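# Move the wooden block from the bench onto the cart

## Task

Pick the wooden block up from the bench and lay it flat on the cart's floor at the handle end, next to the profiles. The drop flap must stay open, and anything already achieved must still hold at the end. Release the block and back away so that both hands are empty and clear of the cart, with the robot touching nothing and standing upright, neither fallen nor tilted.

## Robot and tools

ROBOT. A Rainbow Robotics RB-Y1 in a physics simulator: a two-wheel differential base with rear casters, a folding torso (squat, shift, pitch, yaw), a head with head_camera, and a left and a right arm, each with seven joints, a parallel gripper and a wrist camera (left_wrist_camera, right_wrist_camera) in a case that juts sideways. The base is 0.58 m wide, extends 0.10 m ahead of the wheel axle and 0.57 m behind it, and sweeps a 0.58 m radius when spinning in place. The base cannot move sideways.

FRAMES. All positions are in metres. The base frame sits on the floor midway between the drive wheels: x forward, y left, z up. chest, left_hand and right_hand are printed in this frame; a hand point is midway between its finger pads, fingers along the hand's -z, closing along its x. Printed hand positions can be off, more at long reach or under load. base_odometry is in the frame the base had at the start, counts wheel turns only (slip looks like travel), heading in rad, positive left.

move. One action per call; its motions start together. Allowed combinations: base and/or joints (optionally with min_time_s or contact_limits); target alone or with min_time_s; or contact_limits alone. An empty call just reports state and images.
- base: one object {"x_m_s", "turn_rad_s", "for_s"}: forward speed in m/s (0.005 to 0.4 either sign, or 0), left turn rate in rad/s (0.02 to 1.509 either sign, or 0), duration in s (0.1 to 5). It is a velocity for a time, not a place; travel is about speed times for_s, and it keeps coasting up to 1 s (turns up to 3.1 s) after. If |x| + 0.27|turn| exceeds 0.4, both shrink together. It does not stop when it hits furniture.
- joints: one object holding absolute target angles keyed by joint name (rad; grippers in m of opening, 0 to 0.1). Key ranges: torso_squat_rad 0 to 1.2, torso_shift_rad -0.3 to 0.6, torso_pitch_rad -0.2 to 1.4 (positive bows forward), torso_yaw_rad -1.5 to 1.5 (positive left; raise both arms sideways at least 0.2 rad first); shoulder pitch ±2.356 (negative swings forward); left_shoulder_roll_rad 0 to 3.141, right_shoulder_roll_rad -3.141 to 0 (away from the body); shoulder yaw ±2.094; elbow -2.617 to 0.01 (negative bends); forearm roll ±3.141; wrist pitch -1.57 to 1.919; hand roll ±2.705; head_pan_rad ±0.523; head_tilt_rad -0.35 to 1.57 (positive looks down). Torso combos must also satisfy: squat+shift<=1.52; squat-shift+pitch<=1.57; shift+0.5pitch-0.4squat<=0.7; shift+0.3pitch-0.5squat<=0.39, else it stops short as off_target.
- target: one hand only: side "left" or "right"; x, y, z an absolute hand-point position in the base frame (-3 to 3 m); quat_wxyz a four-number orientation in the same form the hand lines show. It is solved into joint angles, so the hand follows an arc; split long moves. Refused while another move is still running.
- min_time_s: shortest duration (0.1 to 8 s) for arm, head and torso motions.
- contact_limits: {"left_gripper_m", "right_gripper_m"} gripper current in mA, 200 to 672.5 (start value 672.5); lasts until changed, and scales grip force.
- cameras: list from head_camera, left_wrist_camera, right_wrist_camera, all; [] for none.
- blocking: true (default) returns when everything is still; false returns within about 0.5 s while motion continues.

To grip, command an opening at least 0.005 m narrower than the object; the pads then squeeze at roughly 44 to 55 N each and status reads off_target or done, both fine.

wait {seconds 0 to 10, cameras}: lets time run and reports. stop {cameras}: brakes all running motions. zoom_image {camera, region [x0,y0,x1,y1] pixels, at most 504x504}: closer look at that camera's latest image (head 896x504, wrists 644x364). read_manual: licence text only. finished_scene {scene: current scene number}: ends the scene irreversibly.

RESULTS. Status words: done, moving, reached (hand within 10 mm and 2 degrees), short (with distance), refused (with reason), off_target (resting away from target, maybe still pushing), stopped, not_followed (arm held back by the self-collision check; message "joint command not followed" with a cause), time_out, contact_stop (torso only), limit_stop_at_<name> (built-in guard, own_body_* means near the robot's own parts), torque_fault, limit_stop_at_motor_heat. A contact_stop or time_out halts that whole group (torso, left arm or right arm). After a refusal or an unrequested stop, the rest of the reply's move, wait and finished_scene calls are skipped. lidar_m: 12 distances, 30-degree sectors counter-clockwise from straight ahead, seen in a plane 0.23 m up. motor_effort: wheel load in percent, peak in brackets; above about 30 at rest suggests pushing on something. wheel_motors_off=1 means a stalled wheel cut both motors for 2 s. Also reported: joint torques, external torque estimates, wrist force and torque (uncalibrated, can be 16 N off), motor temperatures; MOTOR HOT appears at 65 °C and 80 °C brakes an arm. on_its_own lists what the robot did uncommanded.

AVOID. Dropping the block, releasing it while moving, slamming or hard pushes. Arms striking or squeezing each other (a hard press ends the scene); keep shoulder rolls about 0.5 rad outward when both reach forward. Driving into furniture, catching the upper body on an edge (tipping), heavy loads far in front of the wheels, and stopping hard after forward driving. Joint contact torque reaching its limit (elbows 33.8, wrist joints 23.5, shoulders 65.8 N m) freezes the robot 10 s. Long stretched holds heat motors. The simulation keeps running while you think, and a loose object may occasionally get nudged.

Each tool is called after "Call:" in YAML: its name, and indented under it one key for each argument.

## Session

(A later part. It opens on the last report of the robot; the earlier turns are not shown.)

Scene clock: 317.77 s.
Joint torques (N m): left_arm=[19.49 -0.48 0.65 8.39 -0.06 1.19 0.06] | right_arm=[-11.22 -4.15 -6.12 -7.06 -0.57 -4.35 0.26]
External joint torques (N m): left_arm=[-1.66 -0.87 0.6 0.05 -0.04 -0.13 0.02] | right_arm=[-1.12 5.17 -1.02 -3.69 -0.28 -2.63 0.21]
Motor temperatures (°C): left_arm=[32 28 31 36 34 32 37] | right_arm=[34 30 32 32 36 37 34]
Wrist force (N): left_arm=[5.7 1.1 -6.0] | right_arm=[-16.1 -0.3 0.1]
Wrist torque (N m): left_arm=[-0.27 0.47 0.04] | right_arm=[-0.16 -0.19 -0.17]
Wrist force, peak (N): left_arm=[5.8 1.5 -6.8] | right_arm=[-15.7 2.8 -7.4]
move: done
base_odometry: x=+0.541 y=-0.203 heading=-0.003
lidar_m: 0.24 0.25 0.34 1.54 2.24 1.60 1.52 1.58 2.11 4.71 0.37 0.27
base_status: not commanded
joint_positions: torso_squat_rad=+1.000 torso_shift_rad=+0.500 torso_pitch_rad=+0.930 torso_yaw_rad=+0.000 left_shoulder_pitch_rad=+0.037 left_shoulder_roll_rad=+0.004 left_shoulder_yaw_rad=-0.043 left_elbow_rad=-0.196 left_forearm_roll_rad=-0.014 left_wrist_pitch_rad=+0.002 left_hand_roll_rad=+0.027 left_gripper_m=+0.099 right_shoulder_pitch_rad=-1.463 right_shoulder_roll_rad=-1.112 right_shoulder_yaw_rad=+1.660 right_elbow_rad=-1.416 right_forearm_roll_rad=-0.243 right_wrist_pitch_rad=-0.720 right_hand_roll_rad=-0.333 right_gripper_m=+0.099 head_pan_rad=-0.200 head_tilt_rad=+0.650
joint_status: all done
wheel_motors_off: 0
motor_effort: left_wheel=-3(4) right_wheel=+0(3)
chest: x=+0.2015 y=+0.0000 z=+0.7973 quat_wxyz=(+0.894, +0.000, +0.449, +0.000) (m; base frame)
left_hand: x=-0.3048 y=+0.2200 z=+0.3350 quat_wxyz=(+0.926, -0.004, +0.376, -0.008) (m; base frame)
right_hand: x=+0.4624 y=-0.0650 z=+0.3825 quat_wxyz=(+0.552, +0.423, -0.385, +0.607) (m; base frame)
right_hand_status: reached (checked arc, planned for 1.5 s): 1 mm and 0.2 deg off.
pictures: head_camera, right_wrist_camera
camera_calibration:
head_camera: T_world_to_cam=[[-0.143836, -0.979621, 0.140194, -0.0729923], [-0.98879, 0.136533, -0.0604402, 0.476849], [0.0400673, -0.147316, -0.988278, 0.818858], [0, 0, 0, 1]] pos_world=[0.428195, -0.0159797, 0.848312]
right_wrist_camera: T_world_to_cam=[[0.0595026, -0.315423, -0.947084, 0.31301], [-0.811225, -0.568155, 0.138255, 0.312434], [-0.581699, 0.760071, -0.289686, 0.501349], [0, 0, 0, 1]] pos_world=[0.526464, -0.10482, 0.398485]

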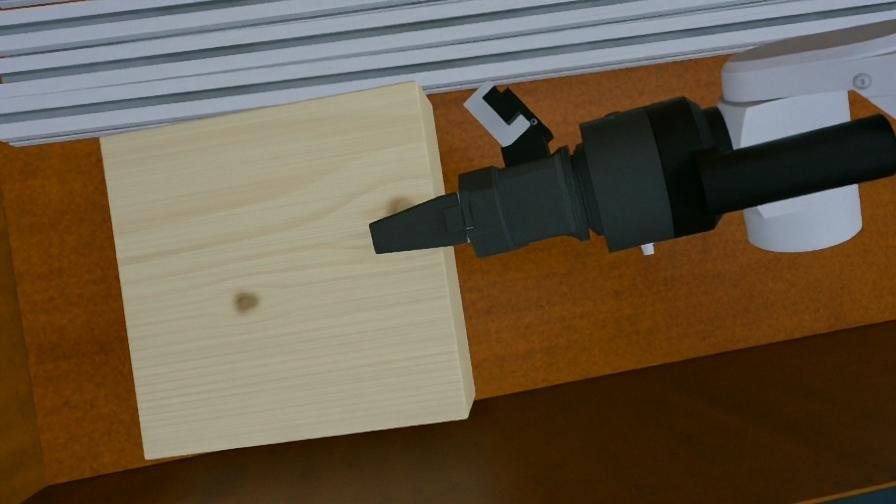

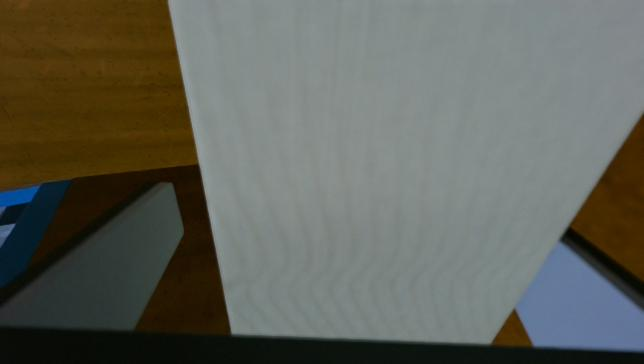

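Call:
move:
  target: {"side": "right", "x": 0.462, "y": -0.068, "z": 0.370, "quat_wxyz": [0.5507, 0.4246, -0.3857, 0.6063]}
  min_time_s: 1
  cameras: ["right_wrist_camera"]

Call:
move:
  target: {"side": "right", "x": 0.462, "y": -0.068, "z": 0.363, "quat_wxyz": [0.5507, 0.4246, -0.3857, 0.6063]}
  min_time_s: 1
  cameras: ["right_wrist_camera", "head_camera"]

Scene clock: 320.23 s.
Joint torques (N m): left_arm=[19.64 -0.21 0.88 8.47 -0.1 1.19 0.04] | right_arm=[-10.88 -5.28 -5.49 -6.67 -0.7 -4.34 0.36]
External joint torques (N m): left_arm=[-1.51 -0.6 0.83 0.13 -0.09 -0.12 0] | right_arm=[-0.85 4 -0.62 -3.54 -0.4 -2.62 0.32]
Motor temperatures (°C): left_arm=[32 28 31 36 34 32 37] | right_arm=[34 30 32 32 36 37 34]
Wrist force (N): left_arm=[5.7 1.0 -6.1] | right_arm=[-16.3 0.6 -1.5]
Wrist torque (N m): left_arm=[-0.25 0.51 0.05] | right_arm=[-0.20 -0.20 -0.17]
Wrist force, peak (N): left_arm=[6.0 0.8 -7.1] | right_arm=[-15.6 2.5 -7.4]
move: done
base_odometry: x=+0.541 y=-0.203 heading=-0.003
lidar_m: 0.24 0.25 0.34 1.55 2.25 1.59 1.53 1.58 2.12 4.69 0.40 0.27
base_status: not commanded
joint_positions: torso_squat_rad=+1.000 torso_shift_rad=+0.500 torso_pitch_rad=+0.930 torso_yaw_rad=+0.000 left_shoulder_pitch_rad=+0.037 left_shoulder_roll_rad=+0.004 left_shoulder_yaw_rad=-0.043 left_elbow_rad=-0.196 left_forearm_roll_rad=-0.014 left_wrist_pitch_rad=+0.002 left_hand_roll_rad=+0.027 left_gripper_m=+0.099 right_shoulder_pitch_rad=-1.447 right_shoulder_roll_rad=-1.078 right_shoulder_yaw_rad=+1.661 right_elbow_rad=-1.344 right_forearm_roll_rad=-0.242 right_wrist_pitch_rad=-0.756 right_hand_roll_rad=-0.326 right_gripper_m=+0.099 head_pan_rad=-0.200 head_tilt_rad=+0.650
joint_status: all done
wheel_motors_off: 0
motor_effort: left_wheel=-3(4) right_wheel=+2(3)
chest: x=+0.2015 y=+0.0000 z=+0.7973 quat_wxyz=(+0.894, +0.000, +0.449, +0.000) (m; base frame)
left_hand: x=-0.3048 y=+0.2200 z=+0.3350 quat_wxyz=(+0.926, -0.004, +0.376, -0.008) (m; base frame)
right_hand: x=+0.4620 y=-0.0690 z=+0.3701 quat_wxyz=(+0.552, +0.422, -0.385, +0.607) (m; base frame)
right_hand_status: reached (checked arc, planned for 1.0 s): 1 mm and 0.3 deg off.
pictures: right_wrist_camera
camera_calibration:
right_wrist_camera: T_world_to_cam=[[0.0598078, -0.318121, -0.946162, 0.299401], [-0.811784, -0.567087, 0.139354, 0.311426], [-0.580888, 0.759744, -0.292162, 0.50107], [0, 0, 0, 1]] pos_world=[0.525969, -0.108833, 0.386277]

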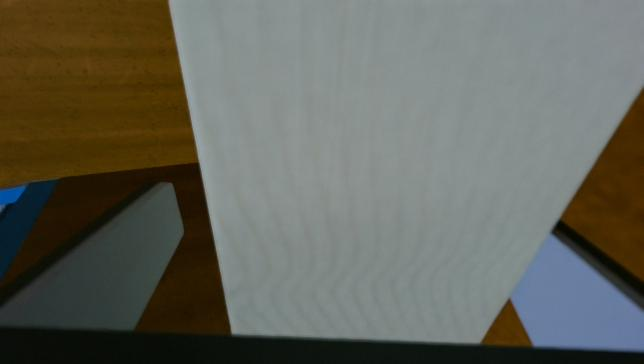

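Scene clock: 321.57 s.
Joint torques (N m): left_arm=[19.81 -0.51 0.74 8.47 -0.1 1.17 -0.01] | right_arm=[-11.25 -4.76 -5.63 -6.39 -0.7 -4.27 0.33]
External joint torques (N m): left_arm=[-1.34 -0.9 0.69 0.13 -0.09 -0.14 -0.04] | right_arm=[-1.19 4.41 -0.88 -3.42 -0.38 -2.55 0.28]
Motor temperatures (°C): left_arm=[32 28 31 36 34 32 37] | right_arm=[34 30 32 32 36 37 34]
Wrist force (N): left_arm=[5.4 1.5 -6.5] | right_arm=[-16.6 0.3 -1.2]
Wrist torque (N m): left_arm=[-0.31 0.46 0.07] | right_arm=[-0.13 -0.22 -0.19]
Wrist force, peak (N): left_arm=[5.6 1.4 -6.7] | right_arm=[-17.5 0.7 -1.9]
move: done
base_odometry: x=+0.541 y=-0.203 heading=-0.003
lidar_m: 0.24 0.25 0.35 1.54 2.25 1.61 1.52 1.58 2.11 4.70 0.40 0.27
base_status: not commanded
joint_positions: torso_squat_rad=+1.000 torso_shift_rad=+0.500 torso_pitch_rad=+0.930 torso_yaw_rad=+0.000 left_shoulder_pitch_rad=+0.037 left_shoulder_roll_rad=+0.004 left_shoulder_yaw_rad=-0.043 left_elbow_rad=-0.196 left_forearm_roll_rad=-0.014 left_wrist_pitch_rad=+0.002 left_hand_roll_rad=+0.027 left_gripper_m=+0.099 right_shoulder_pitch_rad=-1.439 right_shoulder_roll_rad=-1.050 right_shoulder_yaw_rad=+1.662 right_elbow_rad=-1.295 right_forearm_roll_rad=-0.241 right_wrist_pitch_rad=-0.780 right_hand_roll_rad=-0.325 right_gripper_m=+0.099 head_pan_rad=-0.200 head_tilt_rad=+0.650
joint_status: all done
wheel_motors_off: 0
motor_effort: left_wheel=-3(3) right_wheel=+3(3)
chest: x=+0.2015 y=+0.0000 z=+0.7973 quat_wxyz=(+0.894, +0.000, +0.449, +0.000) (m; base frame)
left_hand: x=-0.3048 y=+0.2200 z=+0.3350 quat_wxyz=(+0.926, -0.004, +0.376, -0.008) (m; base frame)
right_hand: x=+0.4622 y=-0.0690 z=+0.3627 quat_wxyz=(+0.552, +0.423, -0.385, +0.607) (m; base frame)
right_hand_status: reached (checked arc, planned for 1.0 s): 1 mm and 0.3 deg off.
pictures: head_camera, right_wrist_camera
camera_calibration:
head_camera: T_world_to_cam=[[-0.143836, -0.979621, 0.140194, -0.0729923], [-0.98879, 0.136533, -0.0604402, 0.476849], [0.0400673, -0.147316, -0.988278, 0.818858], [0, 0, 0, 1]] pos_world=[0.428195, -0.0159797, 0.848312]
right_wrist_camera: T_world_to_cam=[[0.0595725, -0.316683, -0.946659, 0.292768], [-0.811476, -0.567655, 0.13883, 0.312609], [-0.581341, 0.759921, -0.290797, 0.498729], [0, 0, 0, 1]] pos_world=[0.526166, -0.108826, 0.378781]

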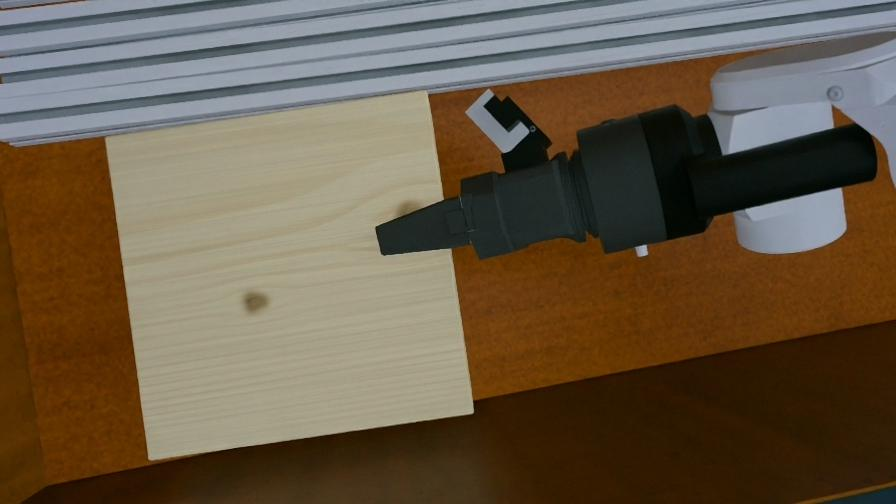

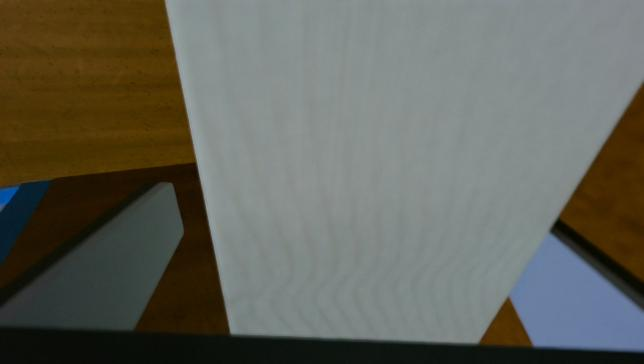

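Call:
move:
  target: {"side": "right", "x": 0.461, "y": -0.083, "z": 0.358, "quat_wxyz": [0.5507, 0.4246, -0.3857, 0.6063]}
  min_time_s: 2
  cameras: ["right_wrist_camera"]

Call:
move:
  target: {"side": "right", "x": 0.46, "y": -0.098, "z": 0.358, "quat_wxyz": [0.5507, 0.4246, -0.3857, 0.6063]}
  min_time_s: 2
  cameras: ["right_wrist_camera", "head_camera"]

Scene clock: 325.53 s.
Joint torques (N m): left_arm=[19.56 -0.35 1.07 8.43 -0.05 1.02 0] | right_arm=[-10.2 -12.17 -4.72 -4.06 -0.5 -4.02 0.45]
External joint torques (N m): left_arm=[-1.59 -0.74 1.02 0.09 -0.03 -0.29 -0.03] | right_arm=[-0.43 -2.59 -0.21 -1.42 -0.16 -2.29 0.4]
Motor temperatures (°C): left_arm=[32 28 31 36 34 32 37] | right_arm=[34 30 32 31 36 37 34]
Wrist force (N): left_arm=[5.3 0.8 -5.9] | right_arm=[-16.0 0.2 -6.9]
Wrist torque (N m): left_arm=[-0.22 0.42 0.08] | right_arm=[-0.11 -0.43 -0.16]
Wrist force, peak (N): left_arm=[5.8 1.7 -6.7] | right_arm=[-15.9 1.1 -7.9]
move: done
base_odometry: x=+0.541 y=-0.203 heading=-0.003
lidar_m: 0.24 0.26 0.35 1.53 2.24 1.61 1.52 1.58 2.12 4.71 0.40 0.27
base_status: not commanded
joint_positions: torso_squat_rad=+1.000 torso_shift_rad=+0.500 torso_pitch_rad=+0.930 torso_yaw_rad=+0.000 left_shoulder_pitch_rad=+0.037 left_shoulder_roll_rad=+0.004 left_shoulder_yaw_rad=-0.043 left_elbow_rad=-0.196 left_forearm_roll_rad=-0.014 left_wrist_pitch_rad=+0.002 left_hand_roll_rad=+0.027 left_gripper_m=+0.099 right_shoulder_pitch_rad=-1.423 right_shoulder_roll_rad=-1.053 right_shoulder_yaw_rad=+1.665 right_elbow_rad=-1.250 right_forearm_roll_rad=-0.237 right_wrist_pitch_rad=-0.831 right_hand_roll_rad=-0.318 right_gripper_m=+0.099 head_pan_rad=-0.200 head_tilt_rad=+0.650
joint_status: all done
wheel_motors_off: 0
motor_effort: left_wheel=-3(4) right_wheel=+3(3)
chest: x=+0.2015 y=+0.0000 z=+0.7973 quat_wxyz=(+0.894, +0.000, +0.449, +0.000) (m; base frame)
left_hand: x=-0.3048 y=+0.2200 z=+0.3350 quat_wxyz=(+0.926, -0.004, +0.376, -0.008) (m; base frame)
right_hand: x=+0.4608 y=-0.0828 z=+0.3580 quat_wxyz=(+0.551, +0.424, -0.385, +0.607) (m; base frame)
right_hand_status: reached (checked arc, planned for 2.0 s): 0 mm and 0.2 deg off.
pictures: right_wrist_camera
camera_calibration:
right_wrist_camera: T_world_to_cam=[[0.0593422, -0.315162, -0.947181, 0.28444], [-0.810808, -0.568706, 0.138431, 0.304056], [-0.582296, 0.759767, -0.289284, 0.506973], [0, 0, 0, 1]] pos_world=[0.52486, -0.122618, 0.373985]

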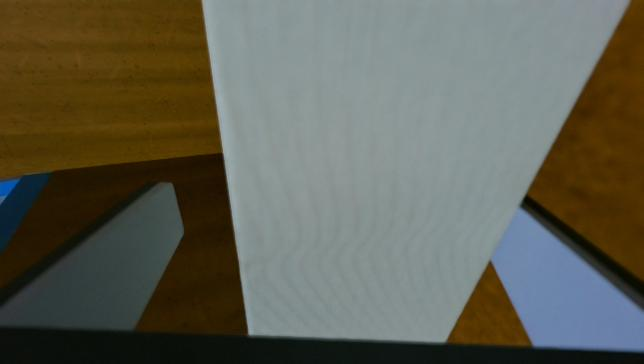

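Scene clock: 327.87 s.
Joint torques (N m): left_arm=[19.44 -0.57 0.92 8.2 -0.13 1.14 0.07] | right_arm=[-8.39 -11.9 -3.09 -1.72 -0.29 -1.93 0.27]
External joint torques (N m): left_arm=[-1.71 -0.95 0.87 -0.14 -0.12 -0.18 0.03] | right_arm=[1.12 -1.8 1.27 0.65 0.07 -0.2 0.22]
Motor temperatures (°C): left_arm=[32 28 31 36 34 32 37] | right_arm=[34 30 32 31 36 37 34]
Wrist force (N): left_arm=[5.5 0.9 -7.0] | right_arm=[-6.0 1.1 -1.0]
Wrist torque (N m): left_arm=[-0.22 0.45 0.04] | right_arm=[-0.17 -0.27 -0.10]
Wrist force, peak (N): left_arm=[6.1 1.1 -6.5] | right_arm=[-15.7 1.4 -7.4]
move: done
base_odometry: x=+0.541 y=-0.203 heading=-0.003
lidar_m: 0.25 0.25 0.34 1.54 2.25 1.58 1.52 1.58 2.10 4.68 0.39 0.26
base_status: not commanded
joint_positions: torso_squat_rad=+1.000 torso_shift_rad=+0.500 torso_pitch_rad=+0.930 torso_yaw_rad=+0.000 left_shoulder_pitch_rad=+0.037 left_shoulder_roll_rad=+0.004 left_shoulder_yaw_rad=-0.043 left_elbow_rad=-0.196 left_forearm_roll_rad=-0.014 left_wrist_pitch_rad=+0.002 left_hand_roll_rad=+0.027 left_gripper_m=+0.099 right_shoulder_pitch_rad=-1.412 right_shoulder_roll_rad=-1.071 right_shoulder_yaw_rad=+1.668 right_elbow_rad=-1.228 right_forearm_roll_rad=-0.235 right_wrist_pitch_rad=-0.874 right_hand_roll_rad=-0.313 right_gripper_m=+0.099 head_pan_rad=-0.200 head_tilt_rad=+0.650
joint_status: all done
wheel_motors_off: 0
motor_effort: left_wheel=-2(4) right_wheel=+0(3)
chest: x=+0.2014 y=+0.0000 z=+0.7974 quat_wxyz=(+0.894, +0.000, +0.449, +0.000) (m; base frame)
left_hand: x=-0.3048 y=+0.2200 z=+0.3350 quat_wxyz=(+0.926, -0.004, +0.376, -0.008) (m; base frame)
right_hand: x=+0.4601 y=-0.0974 z=+0.3582 quat_wxyz=(+0.551, +0.424, -0.386, +0.606) (m; base frame)
right_hand_status: reached (checked arc, planned for 2.0 s): 1 mm and 0.0 deg off.
pictures: head_camera, right_wrist_camera
camera_calibration:
head_camera: T_world_to_cam=[[-0.14385, -0.979621, 0.140179, -0.0729883], [-0.988784, 0.136533, -0.0605397, 0.476832], [0.0401669, -0.147316, -0.988274, 0.818815], [0, 0, 0, 1]] pos_world=[0.428095, -0.0159797, 0.848312]
right_wrist_camera: T_world_to_cam=[[0.0597606, -0.312837, -0.947925, 0.280364], [-0.810564, -0.569442, 0.136828, 0.295548], [-0.582593, 0.760177, -0.287605, 0.517264], [0, 0, 0, 1]] pos_world=[0.52416, -0.137207, 0.374092]

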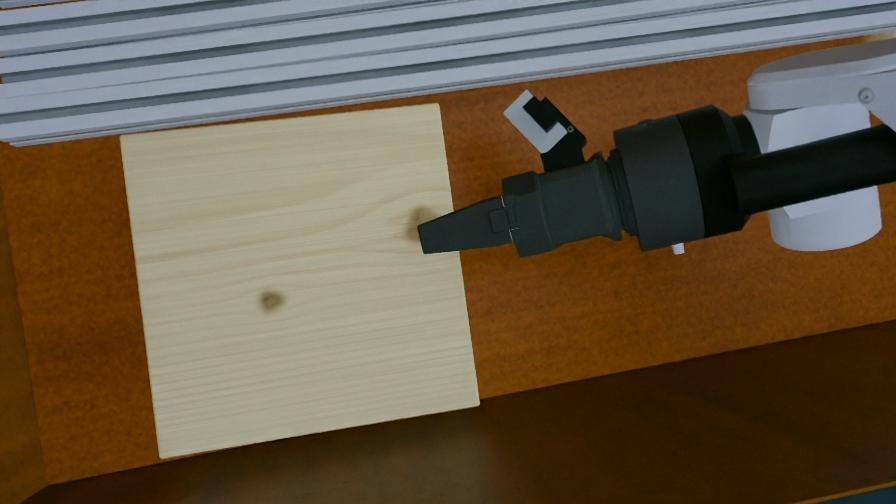

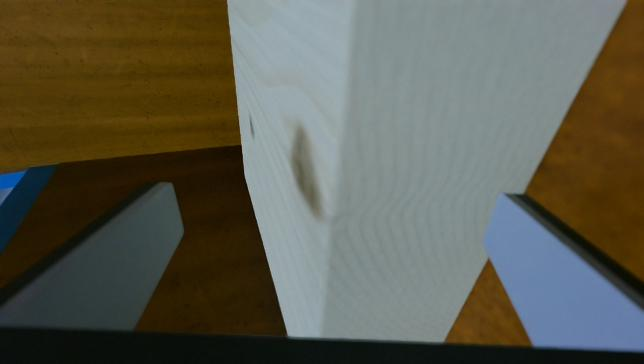

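Call:
move:
  target: {"side": "right", "x": 0.458, "y": -0.113, "z": 0.360, "quat_wxyz": [0.5507, 0.4246, -0.3857, 0.6063]}
  min_time_s: 1.5
  cameras: ["right_wrist_camera"]

Call:
move:
  target: {"side": "right", "x": 0.456, "y": -0.145, "z": 0.364, "quat_wxyz": [0.5507, 0.4246, -0.3857, 0.6063]}
  min_time_s: 2
  cameras: ["right_wrist_camera", "head_camera"]

Scene clock: 331.97 s.
Joint torques (N m): left_arm=[19.3 -0.69 0.76 8.33 -0.12 1.03 0.01] | right_arm=[-7.66 -12.99 -2.47 -1.42 -0.24 -1.86 0.32]
External joint torques (N m): left_arm=[-1.85 -1.08 0.71 -0.01 -0.1 -0.28 -0.03] | right_arm=[1.51 -2.32 1.73 0.72 0.13 -0.12 0.27]
Motor temperatures (°C): left_arm=[32 28 31 36 34 32 37] | right_arm=[34 30 32 31 36 37 34]
Wrist force (N): left_arm=[5.2 1.4 -6.2] | right_arm=[-6.0 0.8 -1.4]
Wrist torque (N m): left_arm=[-0.31 0.44 0.04] | right_arm=[-0.13 -0.26 -0.10]
Wrist force, peak (N): left_arm=[6.0 1.1 -6.8] | right_arm=[-7.0 1.3 -1.2]
move: done
base_odometry: x=+0.541 y=-0.203 heading=-0.003
lidar_m: 0.24 0.24 0.35 1.55 2.25 1.60 1.52 1.60 2.11 4.70 0.39 0.27
base_status: not commanded
joint_positions: torso_squat_rad=+1.000 torso_shift_rad=+0.500 torso_pitch_rad=+0.930 torso_yaw_rad=+0.000 left_shoulder_pitch_rad=+0.037 left_shoulder_roll_rad=+0.004 left_shoulder_yaw_rad=-0.043 left_elbow_rad=-0.196 left_forearm_roll_rad=-0.014 left_wrist_pitch_rad=+0.002 left_hand_roll_rad=+0.027 left_gripper_m=+0.099 right_shoulder_pitch_rad=-1.400 right_shoulder_roll_rad=-1.097 right_shoulder_yaw_rad=+1.671 right_elbow_rad=-1.222 right_forearm_roll_rad=-0.232 right_wrist_pitch_rad=-0.909 right_hand_roll_rad=-0.306 right_gripper_m=+0.099 head_pan_rad=-0.200 head_tilt_rad=+0.650
joint_status: all done
wheel_motors_off: 0
motor_effort: left_wheel=-2(3) right_wheel=+2(4)
chest: x=+0.2014 y=+0.0000 z=+0.7974 quat_wxyz=(+0.894, +0.000, +0.449, +0.000) (m; base frame)
left_hand: x=-0.3048 y=+0.2200 z=+0.3350 quat_wxyz=(+0.926, -0.004, +0.376, -0.008) (m; base frame)
right_hand: x=+0.4582 y=-0.1123 z=+0.3601 quat_wxyz=(+0.551, +0.425, -0.386, +0.606) (m; base frame)
right_hand_status: reached (checked arc, planned for 1.5 s): 1 mm and 0.0 deg off.
pictures: right_wrist_camera
camera_calibration:
right_wrist_camera: T_world_to_cam=[[0.0595422, -0.312277, -0.948123, 0.277799], [-0.810446, -0.569636, 0.136721, 0.285225], [-0.58278, 0.760262, -0.287001, 0.527883], [0, 0, 0, 1]] pos_world=[0.522258, -0.152104, 0.375894]

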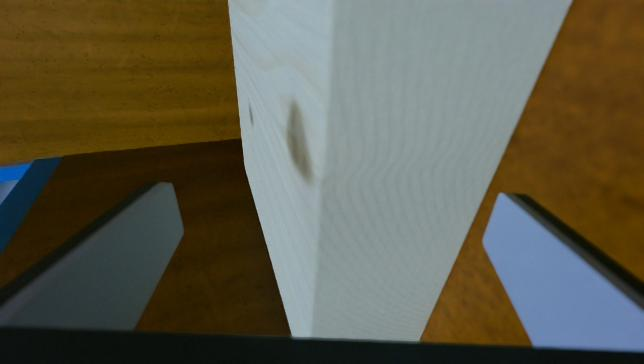

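Scene clock: 334.30 s.
Joint torques (N m): left_arm=[19.64 -0.51 0.55 8.29 -0.03 1.04 -0.07] | right_arm=[-7.26 -13.96 -2.69 -0.8 -0.29 -1.92 0.29]
External joint torques (N m): left_arm=[-1.51 -0.89 0.5 -0.05 -0.01 -0.27 -0.11] | right_arm=[1.31 -2.11 1.2 0.74 0.1 -0.18 0.25]
Motor temperatures (°C): left_arm=[32 28 31 36 34 32 37] | right_arm=[34 30 32 31 36 37 34]
Wrist force (N): left_arm=[5.3 1.2 -6.0] | right_arm=[-6.6 1.0 -1.5]
Wrist torque (N m): left_arm=[-0.26 0.44 0.03] | right_arm=[-0.17 -0.36 -0.12]
Wrist force, peak (N): left_arm=[5.9 0.8 -6.8] | right_arm=[-6.8 1.4 -1.2]
move: done
base_odometry: x=+0.541 y=-0.203 heading=-0.003
lidar_m: 0.24 0.27 0.35 1.55 2.24 1.59 1.52 1.58 2.12 4.71 0.39 0.27
base_status: not commanded
joint_positions: torso_squat_rad=+1.000 torso_shift_rad=+0.500 torso_pitch_rad=+0.930 torso_yaw_rad=+0.000 left_shoulder_pitch_rad=+0.037 left_shoulder_roll_rad=+0.004 left_shoulder_yaw_rad=-0.043 left_elbow_rad=-0.196 left_forearm_roll_rad=-0.014 left_wrist_pitch_rad=+0.002 left_hand_roll_rad=+0.027 left_gripper_m=+0.099 right_shoulder_pitch_rad=-1.379 right_shoulder_roll_rad=-1.146 right_shoulder_yaw_rad=+1.677 right_elbow_rad=-1.188 right_forearm_roll_rad=-0.227 right_wrist_pitch_rad=-0.993 right_hand_roll_rad=-0.296 right_gripper_m=+0.099 head_pan_rad=-0.200 head_tilt_rad=+0.650
joint_status: all done
wheel_motors_off: 0
motor_effort: left_wheel=-2(3) right_wheel=+3(4)
chest: x=+0.2014 y=+0.0000 z=+0.7974 quat_wxyz=(+0.894, +0.000, +0.449, +0.000) (m; base frame)
left_hand: x=-0.3048 y=+0.2200 z=+0.3350 quat_wxyz=(+0.926, -0.004, +0.376, -0.008) (m; base frame)
right_hand: x=+0.4562 y=-0.1446 z=+0.3642 quat_wxyz=(+0.550, +0.425, -0.386, +0.606) (m; base frame)
right_hand_status: reached (checked arc, planned for 2.0 s): 0 mm and 0.0 deg off.
pictures: head_camera, right_wrist_camera
camera_calibration:
head_camera: T_world_to_cam=[[-0.14385, -0.979621, 0.140179, -0.0729883], [-0.988784, 0.136533, -0.0605397, 0.476832], [0.0401669, -0.147316, -0.988274, 0.818815], [0, 0, 0, 1]] pos_world=[0.428095, -0.0159797, 0.848312]
right_wrist_camera: T_world_to_cam=[[0.0595954, -0.311984, -0.948217, 0.271782], [-0.81045, -0.569682, 0.136501, 0.264723], [-0.582768, 0.760348, -0.286798, 0.552382], [0, 0, 0, 1]] pos_world=[0.520259, -0.184403, 0.379995]

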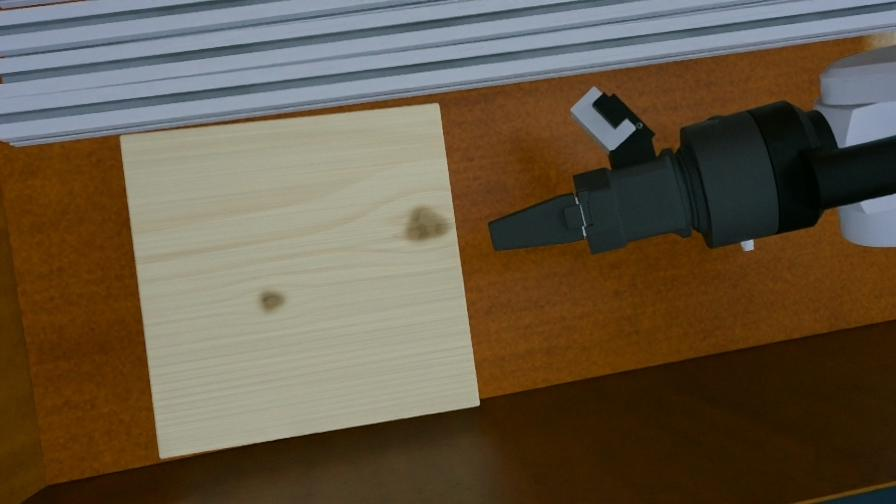

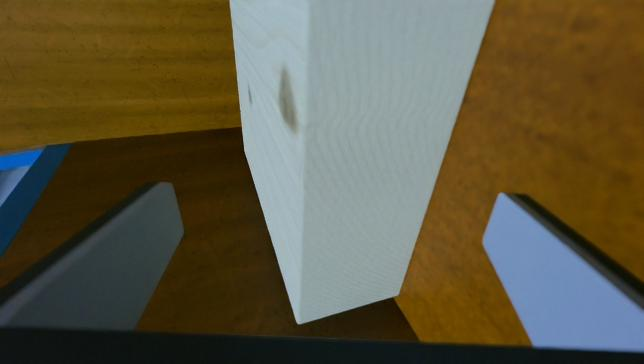

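Call:
move:
  target: {"side": "right", "x": 0.46, "y": -0.15, "z": 0.5, "quat_wxyz": [0.5507, 0.4246, -0.3857, 0.6063]}
  min_time_s: 2
  cameras: []

Call:
move:
  target: {"side": "right", "x": 0.47, "y": -0.17, "z": 0.66, "quat_wxyz": [0.5507, 0.4246, -0.3857, 0.6063]}
  min_time_s: 2
  cameras: ["head_camera"]

Call:
move:
  joints: {"torso_squat_rad": 0.65, "torso_shift_rad": 0.35, "torso_pitch_rad": 0.5, "head_tilt_rad": 0.8}
  min_time_s: 2.5
  cameras: ["head_camera"]

Scene clock: 338.77 s.
Joint torques (N m): left_arm=[19.84 -0.32 0.75 8.4 -0.14 1.11 0.08] | right_arm=[-9.43 -14.39 -6.87 -3.53 -0.44 -1.52 -0.27]
External joint torques (N m): left_arm=[-1.31 -0.71 0.7 0.07 -0.12 -0.2 0.04] | right_arm=[-1.73 -1.72 -1.39 -0.74 0.03 0.14 -0.32]
Motor temperatures (°C): left_arm=[32 28 31 36 34 32 37] | right_arm=[34 30 32 31 36 37 34]
Wrist force (N): left_arm=[5.3 1.2 -6.4] | right_arm=[-6.5 0.8 -1.6]
Wrist torque (N m): left_arm=[-0.25 0.43 0.04] | right_arm=[-0.11 -0.30 -0.14]
Wrist force, peak (N): left_arm=[6.2 1.1 -6.6] | right_arm=[-7.2 1.0 -1.2]
move: done
base_odometry: x=+0.541 y=-0.203 heading=-0.003
lidar_m: 0.24 0.26 0.35 1.54 2.25 1.59 1.52 1.57 2.11 4.71 0.38 0.27
base_status: not commanded
joint_positions: torso_squat_rad=+1.000 torso_shift_rad=+0.500 torso_pitch_rad=+0.930 torso_yaw_rad=+0.000 left_shoulder_pitch_rad=+0.037 left_shoulder_roll_rad=+0.004 left_shoulder_yaw_rad=-0.043 left_elbow_rad=-0.196 left_forearm_roll_rad=-0.014 left_wrist_pitch_rad=+0.002 left_hand_roll_rad=+0.027 left_gripper_m=+0.099 right_shoulder_pitch_rad=-1.533 right_shoulder_roll_rad=-1.605 right_shoulder_yaw_rad=+1.665 right_elbow_rad=-1.825 right_forearm_roll_rad=-0.171 right_wrist_pitch_rad=-0.811 right_hand_roll_rad=-0.430 right_gripper_m=+0.099 head_pan_rad=-0.200 head_tilt_rad=+0.650
joint_status: all done
wheel_motors_off: 0
motor_effort: left_wheel=-2(3) right_wheel=+1(4)
chest: x=+0.2014 y=+0.0000 z=+0.7974 quat_wxyz=(+0.894, +0.000, +0.449, +0.000) (m; base frame)
left_hand: x=-0.3048 y=+0.2200 z=+0.3350 quat_wxyz=(+0.926, -0.004, +0.376, -0.008) (m; base frame)
right_hand: x=+0.4595 y=-0.1495 z=+0.5000 quat_wxyz=(+0.547, +0.430, -0.390, +0.603) (m; base frame)
right_hand_status: reached (checked arc, planned for 2.0 s): 1 mm and 0.9 deg off.
pictures: none
No camera images: "cameras" was empty.

Scene clock: 341.10 s.
Joint torques (N m): left_arm=[19.7 -0.49 0.89 8.4 -0.11 1.18 0.08] | right_arm=[-7.02 -13.35 -8.59 -1.34 -0.89 -1.22 -0.18]
External joint torques (N m): left_arm=[-1.45 -0.88 0.84 0.06 -0.09 -0.14 0.04] | right_arm=[-1.76 -2.25 -1.65 -0.33 0.18 -0.06 -0.23]
Motor temperatures (°C): left_arm=[32 28 31 36 34 32 37] | right_arm=[34 30 32 31 36 37 34]
Wrist force (N): left_arm=[5.2 1.2 -6.1] | right_arm=[-6.7 1.0 -1.3]
Wrist torque (N m): left_arm=[-0.26 0.45 0.09] | right_arm=[-0.16 -0.38 -0.11]
Wrist force, peak (N): left_arm=[5.7 1.6 -6.9] | right_arm=[-6.9 1.5 -1.6]
move: done
base_odometry: x=+0.541 y=-0.203 heading=-0.003
lidar_m: 0.24 0.25 0.35 1.53 2.25 1.59 1.51 1.59 2.12 4.71 0.39 0.26
base_status: not commanded
joint_positions: torso_squat_rad=+1.000 torso_shift_rad=+0.500 torso_pitch_rad=+0.930 torso_yaw_rad=+0.000 left_shoulder_pitch_rad=+0.037 left_shoulder_roll_rad=+0.004 left_shoulder_yaw_rad=-0.043 left_elbow_rad=-0.196 left_forearm_roll_rad=-0.014 left_wrist_pitch_rad=+0.002 left_hand_roll_rad=+0.027 left_gripper_m=+0.099 right_shoulder_pitch_rad=-1.742 right_shoulder_roll_rad=-2.098 right_shoulder_yaw_rad=+1.514 right_elbow_rad=-2.192 right_forearm_roll_rad=-0.025 right_wrist_pitch_rad=-0.898 right_hand_roll_rad=-0.878 right_gripper_m=+0.099 head_pan_rad=-0.200 head_tilt_rad=+0.650
joint_status: all done
wheel_motors_off: 0
motor_effort: left_wheel=-2(3) right_wheel=+2(3)
chest: x=+0.2014 y=+0.0000 z=+0.7974 quat_wxyz=(+0.894, +0.000, +0.449, +0.000) (m; base frame)
left_hand: x=-0.3048 y=+0.2200 z=+0.3350 quat_wxyz=(+0.926, -0.004, +0.376, -0.008) (m; base frame)
right_hand: x=+0.4698 y=-0.1699 z=+0.6597 quat_wxyz=(+0.551, +0.425, -0.386, +0.606) (m; base frame)
right_hand_status: reached (checked arc, planned for 2.0 s): 0 mm and 0.1 deg off.
pictures: head_camera
camera_calibration:
head_camera: T_world_to_cam=[[-0.14385, -0.979621, 0.140179, -0.0729883], [-0.988784, 0.136533, -0.0605397, 0.476832], [0.0401669, -0.147316, -0.988274, 0.818815], [0, 0, 0, 1]] pos_world=[0.428095, -0.0159797, 0.848312]

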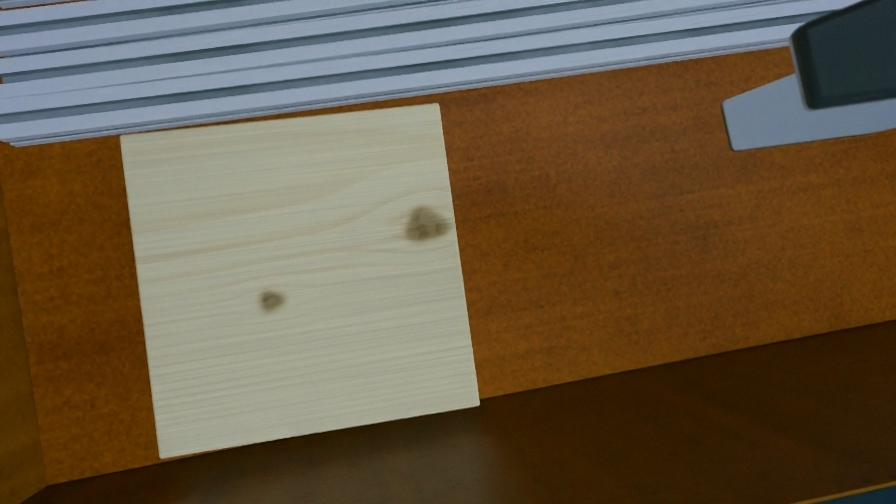

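Scene clock: 343.90 s.
Joint torques (N m): left_arm=[10.72 -0.46 0.66 4.77 -0.14 0.38 -0.07] | right_arm=[-7.75 -7.83 -9.18 1.27 -1.3 -0.52 -0.12]
External joint torques (N m): left_arm=[-1.22 -0.77 0.63 0.07 -0.13 -0.19 -0.09] | right_arm=[-1.43 -1.16 -0.74 -0.14 0.11 -0.09 -0.16]
Motor temperatures (°C): left_arm=[32 28 31 36 34 32 37] | right_arm=[34 30 32 31 36 37 34]
Wrist force (N): left_arm=[2.9 1.3 -7.6] | right_arm=[-5.7 3.9 -1.1]
Wrist torque (N m): left_arm=[-0.27 0.35 0.05] | right_arm=[-0.29 -0.26 -0.12]
Wrist force, peak (N): left_arm=[5.2 1.7 -7.3] | right_arm=[-7.4 1.9 -1.4]
move: done
base_odometry: x=+0.541 y=-0.203 heading=-0.003
lidar_m: 0.24 0.26 0.36 1.54 2.26 1.59 1.52 1.59 2.13 4.70 0.37 0.26
base_status: not commanded
joint_positions: torso_squat_rad=+0.650 torso_shift_rad=+0.350 torso_pitch_rad=+0.500 torso_yaw_rad=+0.000 left_shoulder_pitch_rad=+0.037 left_shoulder_roll_rad=+0.004 left_shoulder_yaw_rad=-0.043 left_elbow_rad=-0.196 left_forearm_roll_rad=-0.014 left_wrist_pitch_rad=+0.002 left_hand_roll_rad=+0.027 left_gripper_m=+0.099 right_shoulder_pitch_rad=-1.742 right_shoulder_roll_rad=-2.099 right_shoulder_yaw_rad=+1.514 right_elbow_rad=-2.192 right_forearm_roll_rad=-0.025 right_wrist_pitch_rad=-0.898 right_hand_roll_rad=-0.878 right_gripper_m=+0.099 head_pan_rad=-0.200 head_tilt_rad=+0.800
joint_status: all done
wheel_motors_off: 0
motor_effort: left_wheel=-2(3) right_wheel=+2(5)
chest: x=+0.1114 y=+0.0001 z=+1.0755 quat_wxyz=(+0.969, +0.000, +0.247, +0.000) (m; base frame)
left_hand: x=-0.1559 y=+0.2200 z=+0.4441 quat_wxyz=(+0.985, -0.003, +0.170, -0.008) (m; base frame)
right_hand: x=+0.4127 y=-0.1699 z=+1.0624 quat_wxyz=(+0.456, +0.285, -0.495, +0.683) (m; base frame)
pictures: head_camera
camera_calibration:
head_camera: T_world_to_cam=[[-0.193025, -0.9787, 0.0699106, -0.0438435], [-0.930095, 0.159814, -0.330732, 0.672707], [0.312515, -0.128863, -0.941132, 1.04189], [0, 0, 0, 1]] pos_world=[0.291613, -0.0161566, 1.2061]

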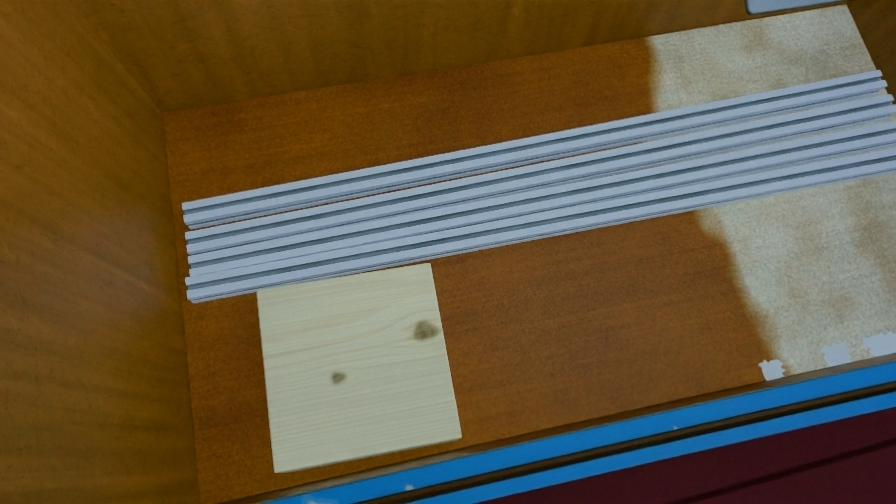

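Call:
move:
  base: {"x_m_s": -0.3, "for_s": 1.6}
  cameras: ["head_camera"]

Scene clock: 347.17 s.
Joint torques (N m): left_arm=[10.4 -0.56 0.68 4.64 0.01 0.37 -0.12] | right_arm=[-7.52 -7.27 -9.53 1.44 -1.6 -0.38 -0.18]
External joint torques (N m): left_arm=[-1.54 -0.87 0.64 -0.06 0.02 -0.2 -0.14] | right_arm=[-1.21 -0.6 -1.09 0.03 -0.19 0.04 -0.22]
Motor temperatures (°C): left_arm=[32 28 31 36 34 32 37] | right_arm=[34 30 32 31 36 37 34]
Wrist force (N): left_arm=[3.4 0.8 -6.8] | right_arm=[-6.0 3.6 -1.0]
Wrist torque (N m): left_arm=[-0.26 0.36 0.06] | right_arm=[-0.27 -0.32 -0.10]
Wrist force, peak (N): left_arm=[3.3 1.4 -8.3] | right_arm=[-6.4 3.8 -1.6]
move: done
base_odometry: x=+0.061 y=-0.201 heading=-0.004
lidar_m: 0.73 0.74 1.73 4.73 1.54 1.10 1.03 1.09 1.47 3.60 1.08 0.77
base_status: done (sent for 1.6 of 1.6 s)
joint_positions: torso_squat_rad=+0.650 torso_shift_rad=+0.350 torso_pitch_rad=+0.500 torso_yaw_rad=+0.000 left_shoulder_pitch_rad=+0.037 left_shoulder_roll_rad=+0.004 left_shoulder_yaw_rad=-0.043 left_elbow_rad=-0.196 left_forearm_roll_rad=-0.014 left_wrist_pitch_rad=+0.002 left_hand_roll_rad=+0.027 left_gripper_m=+0.099 right_shoulder_pitch_rad=-1.742 right_shoulder_roll_rad=-2.099 right_shoulder_yaw_rad=+1.514 right_elbow_rad=-2.192 right_forearm_roll_rad=-0.025 right_wrist_pitch_rad=-0.898 right_hand_roll_rad=-0.878 right_gripper_m=+0.099 head_pan_rad=-0.200 head_tilt_rad=+0.800
joint_status: not commanded
wheel_motors_off: 0
motor_effort: left_wheel=-18(23) right_wheel=+17(34)
chest: x=+0.1114 y=+0.0001 z=+1.0755 quat_wxyz=(+0.969, +0.000, +0.247, +0.000) (m; base frame)
left_hand: x=-0.1559 y=+0.2200 z=+0.4442 quat_wxyz=(+0.985, -0.003, +0.170, -0.008) (m; base frame)
right_hand: x=+0.4127 y=-0.1699 z=+1.0624 quat_wxyz=(+0.456, +0.285, -0.495, +0.683) (m; base frame)
pictures: head_camera
camera_calibration:
head_camera: T_world_to_cam=[[-0.193043, -0.978698, 0.0698847, -0.0438069], [-0.930061, 0.159827, -0.330821, 0.672805], [0.312605, -0.12886, -0.941102, 1.04183], [0, 0, 0, 1]] pos_world=[0.291613, -0.0161566, 1.2061]

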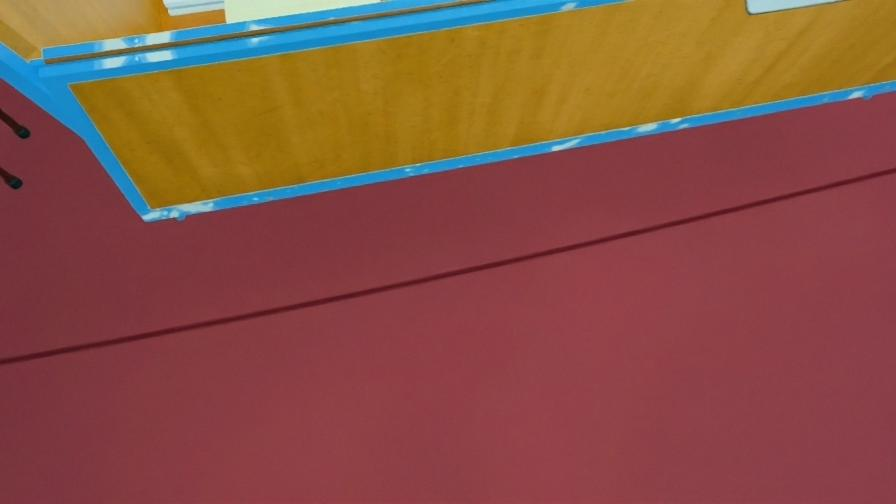

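Call:
finished_scene:
  scene: 2

The scene is finished: the task was done.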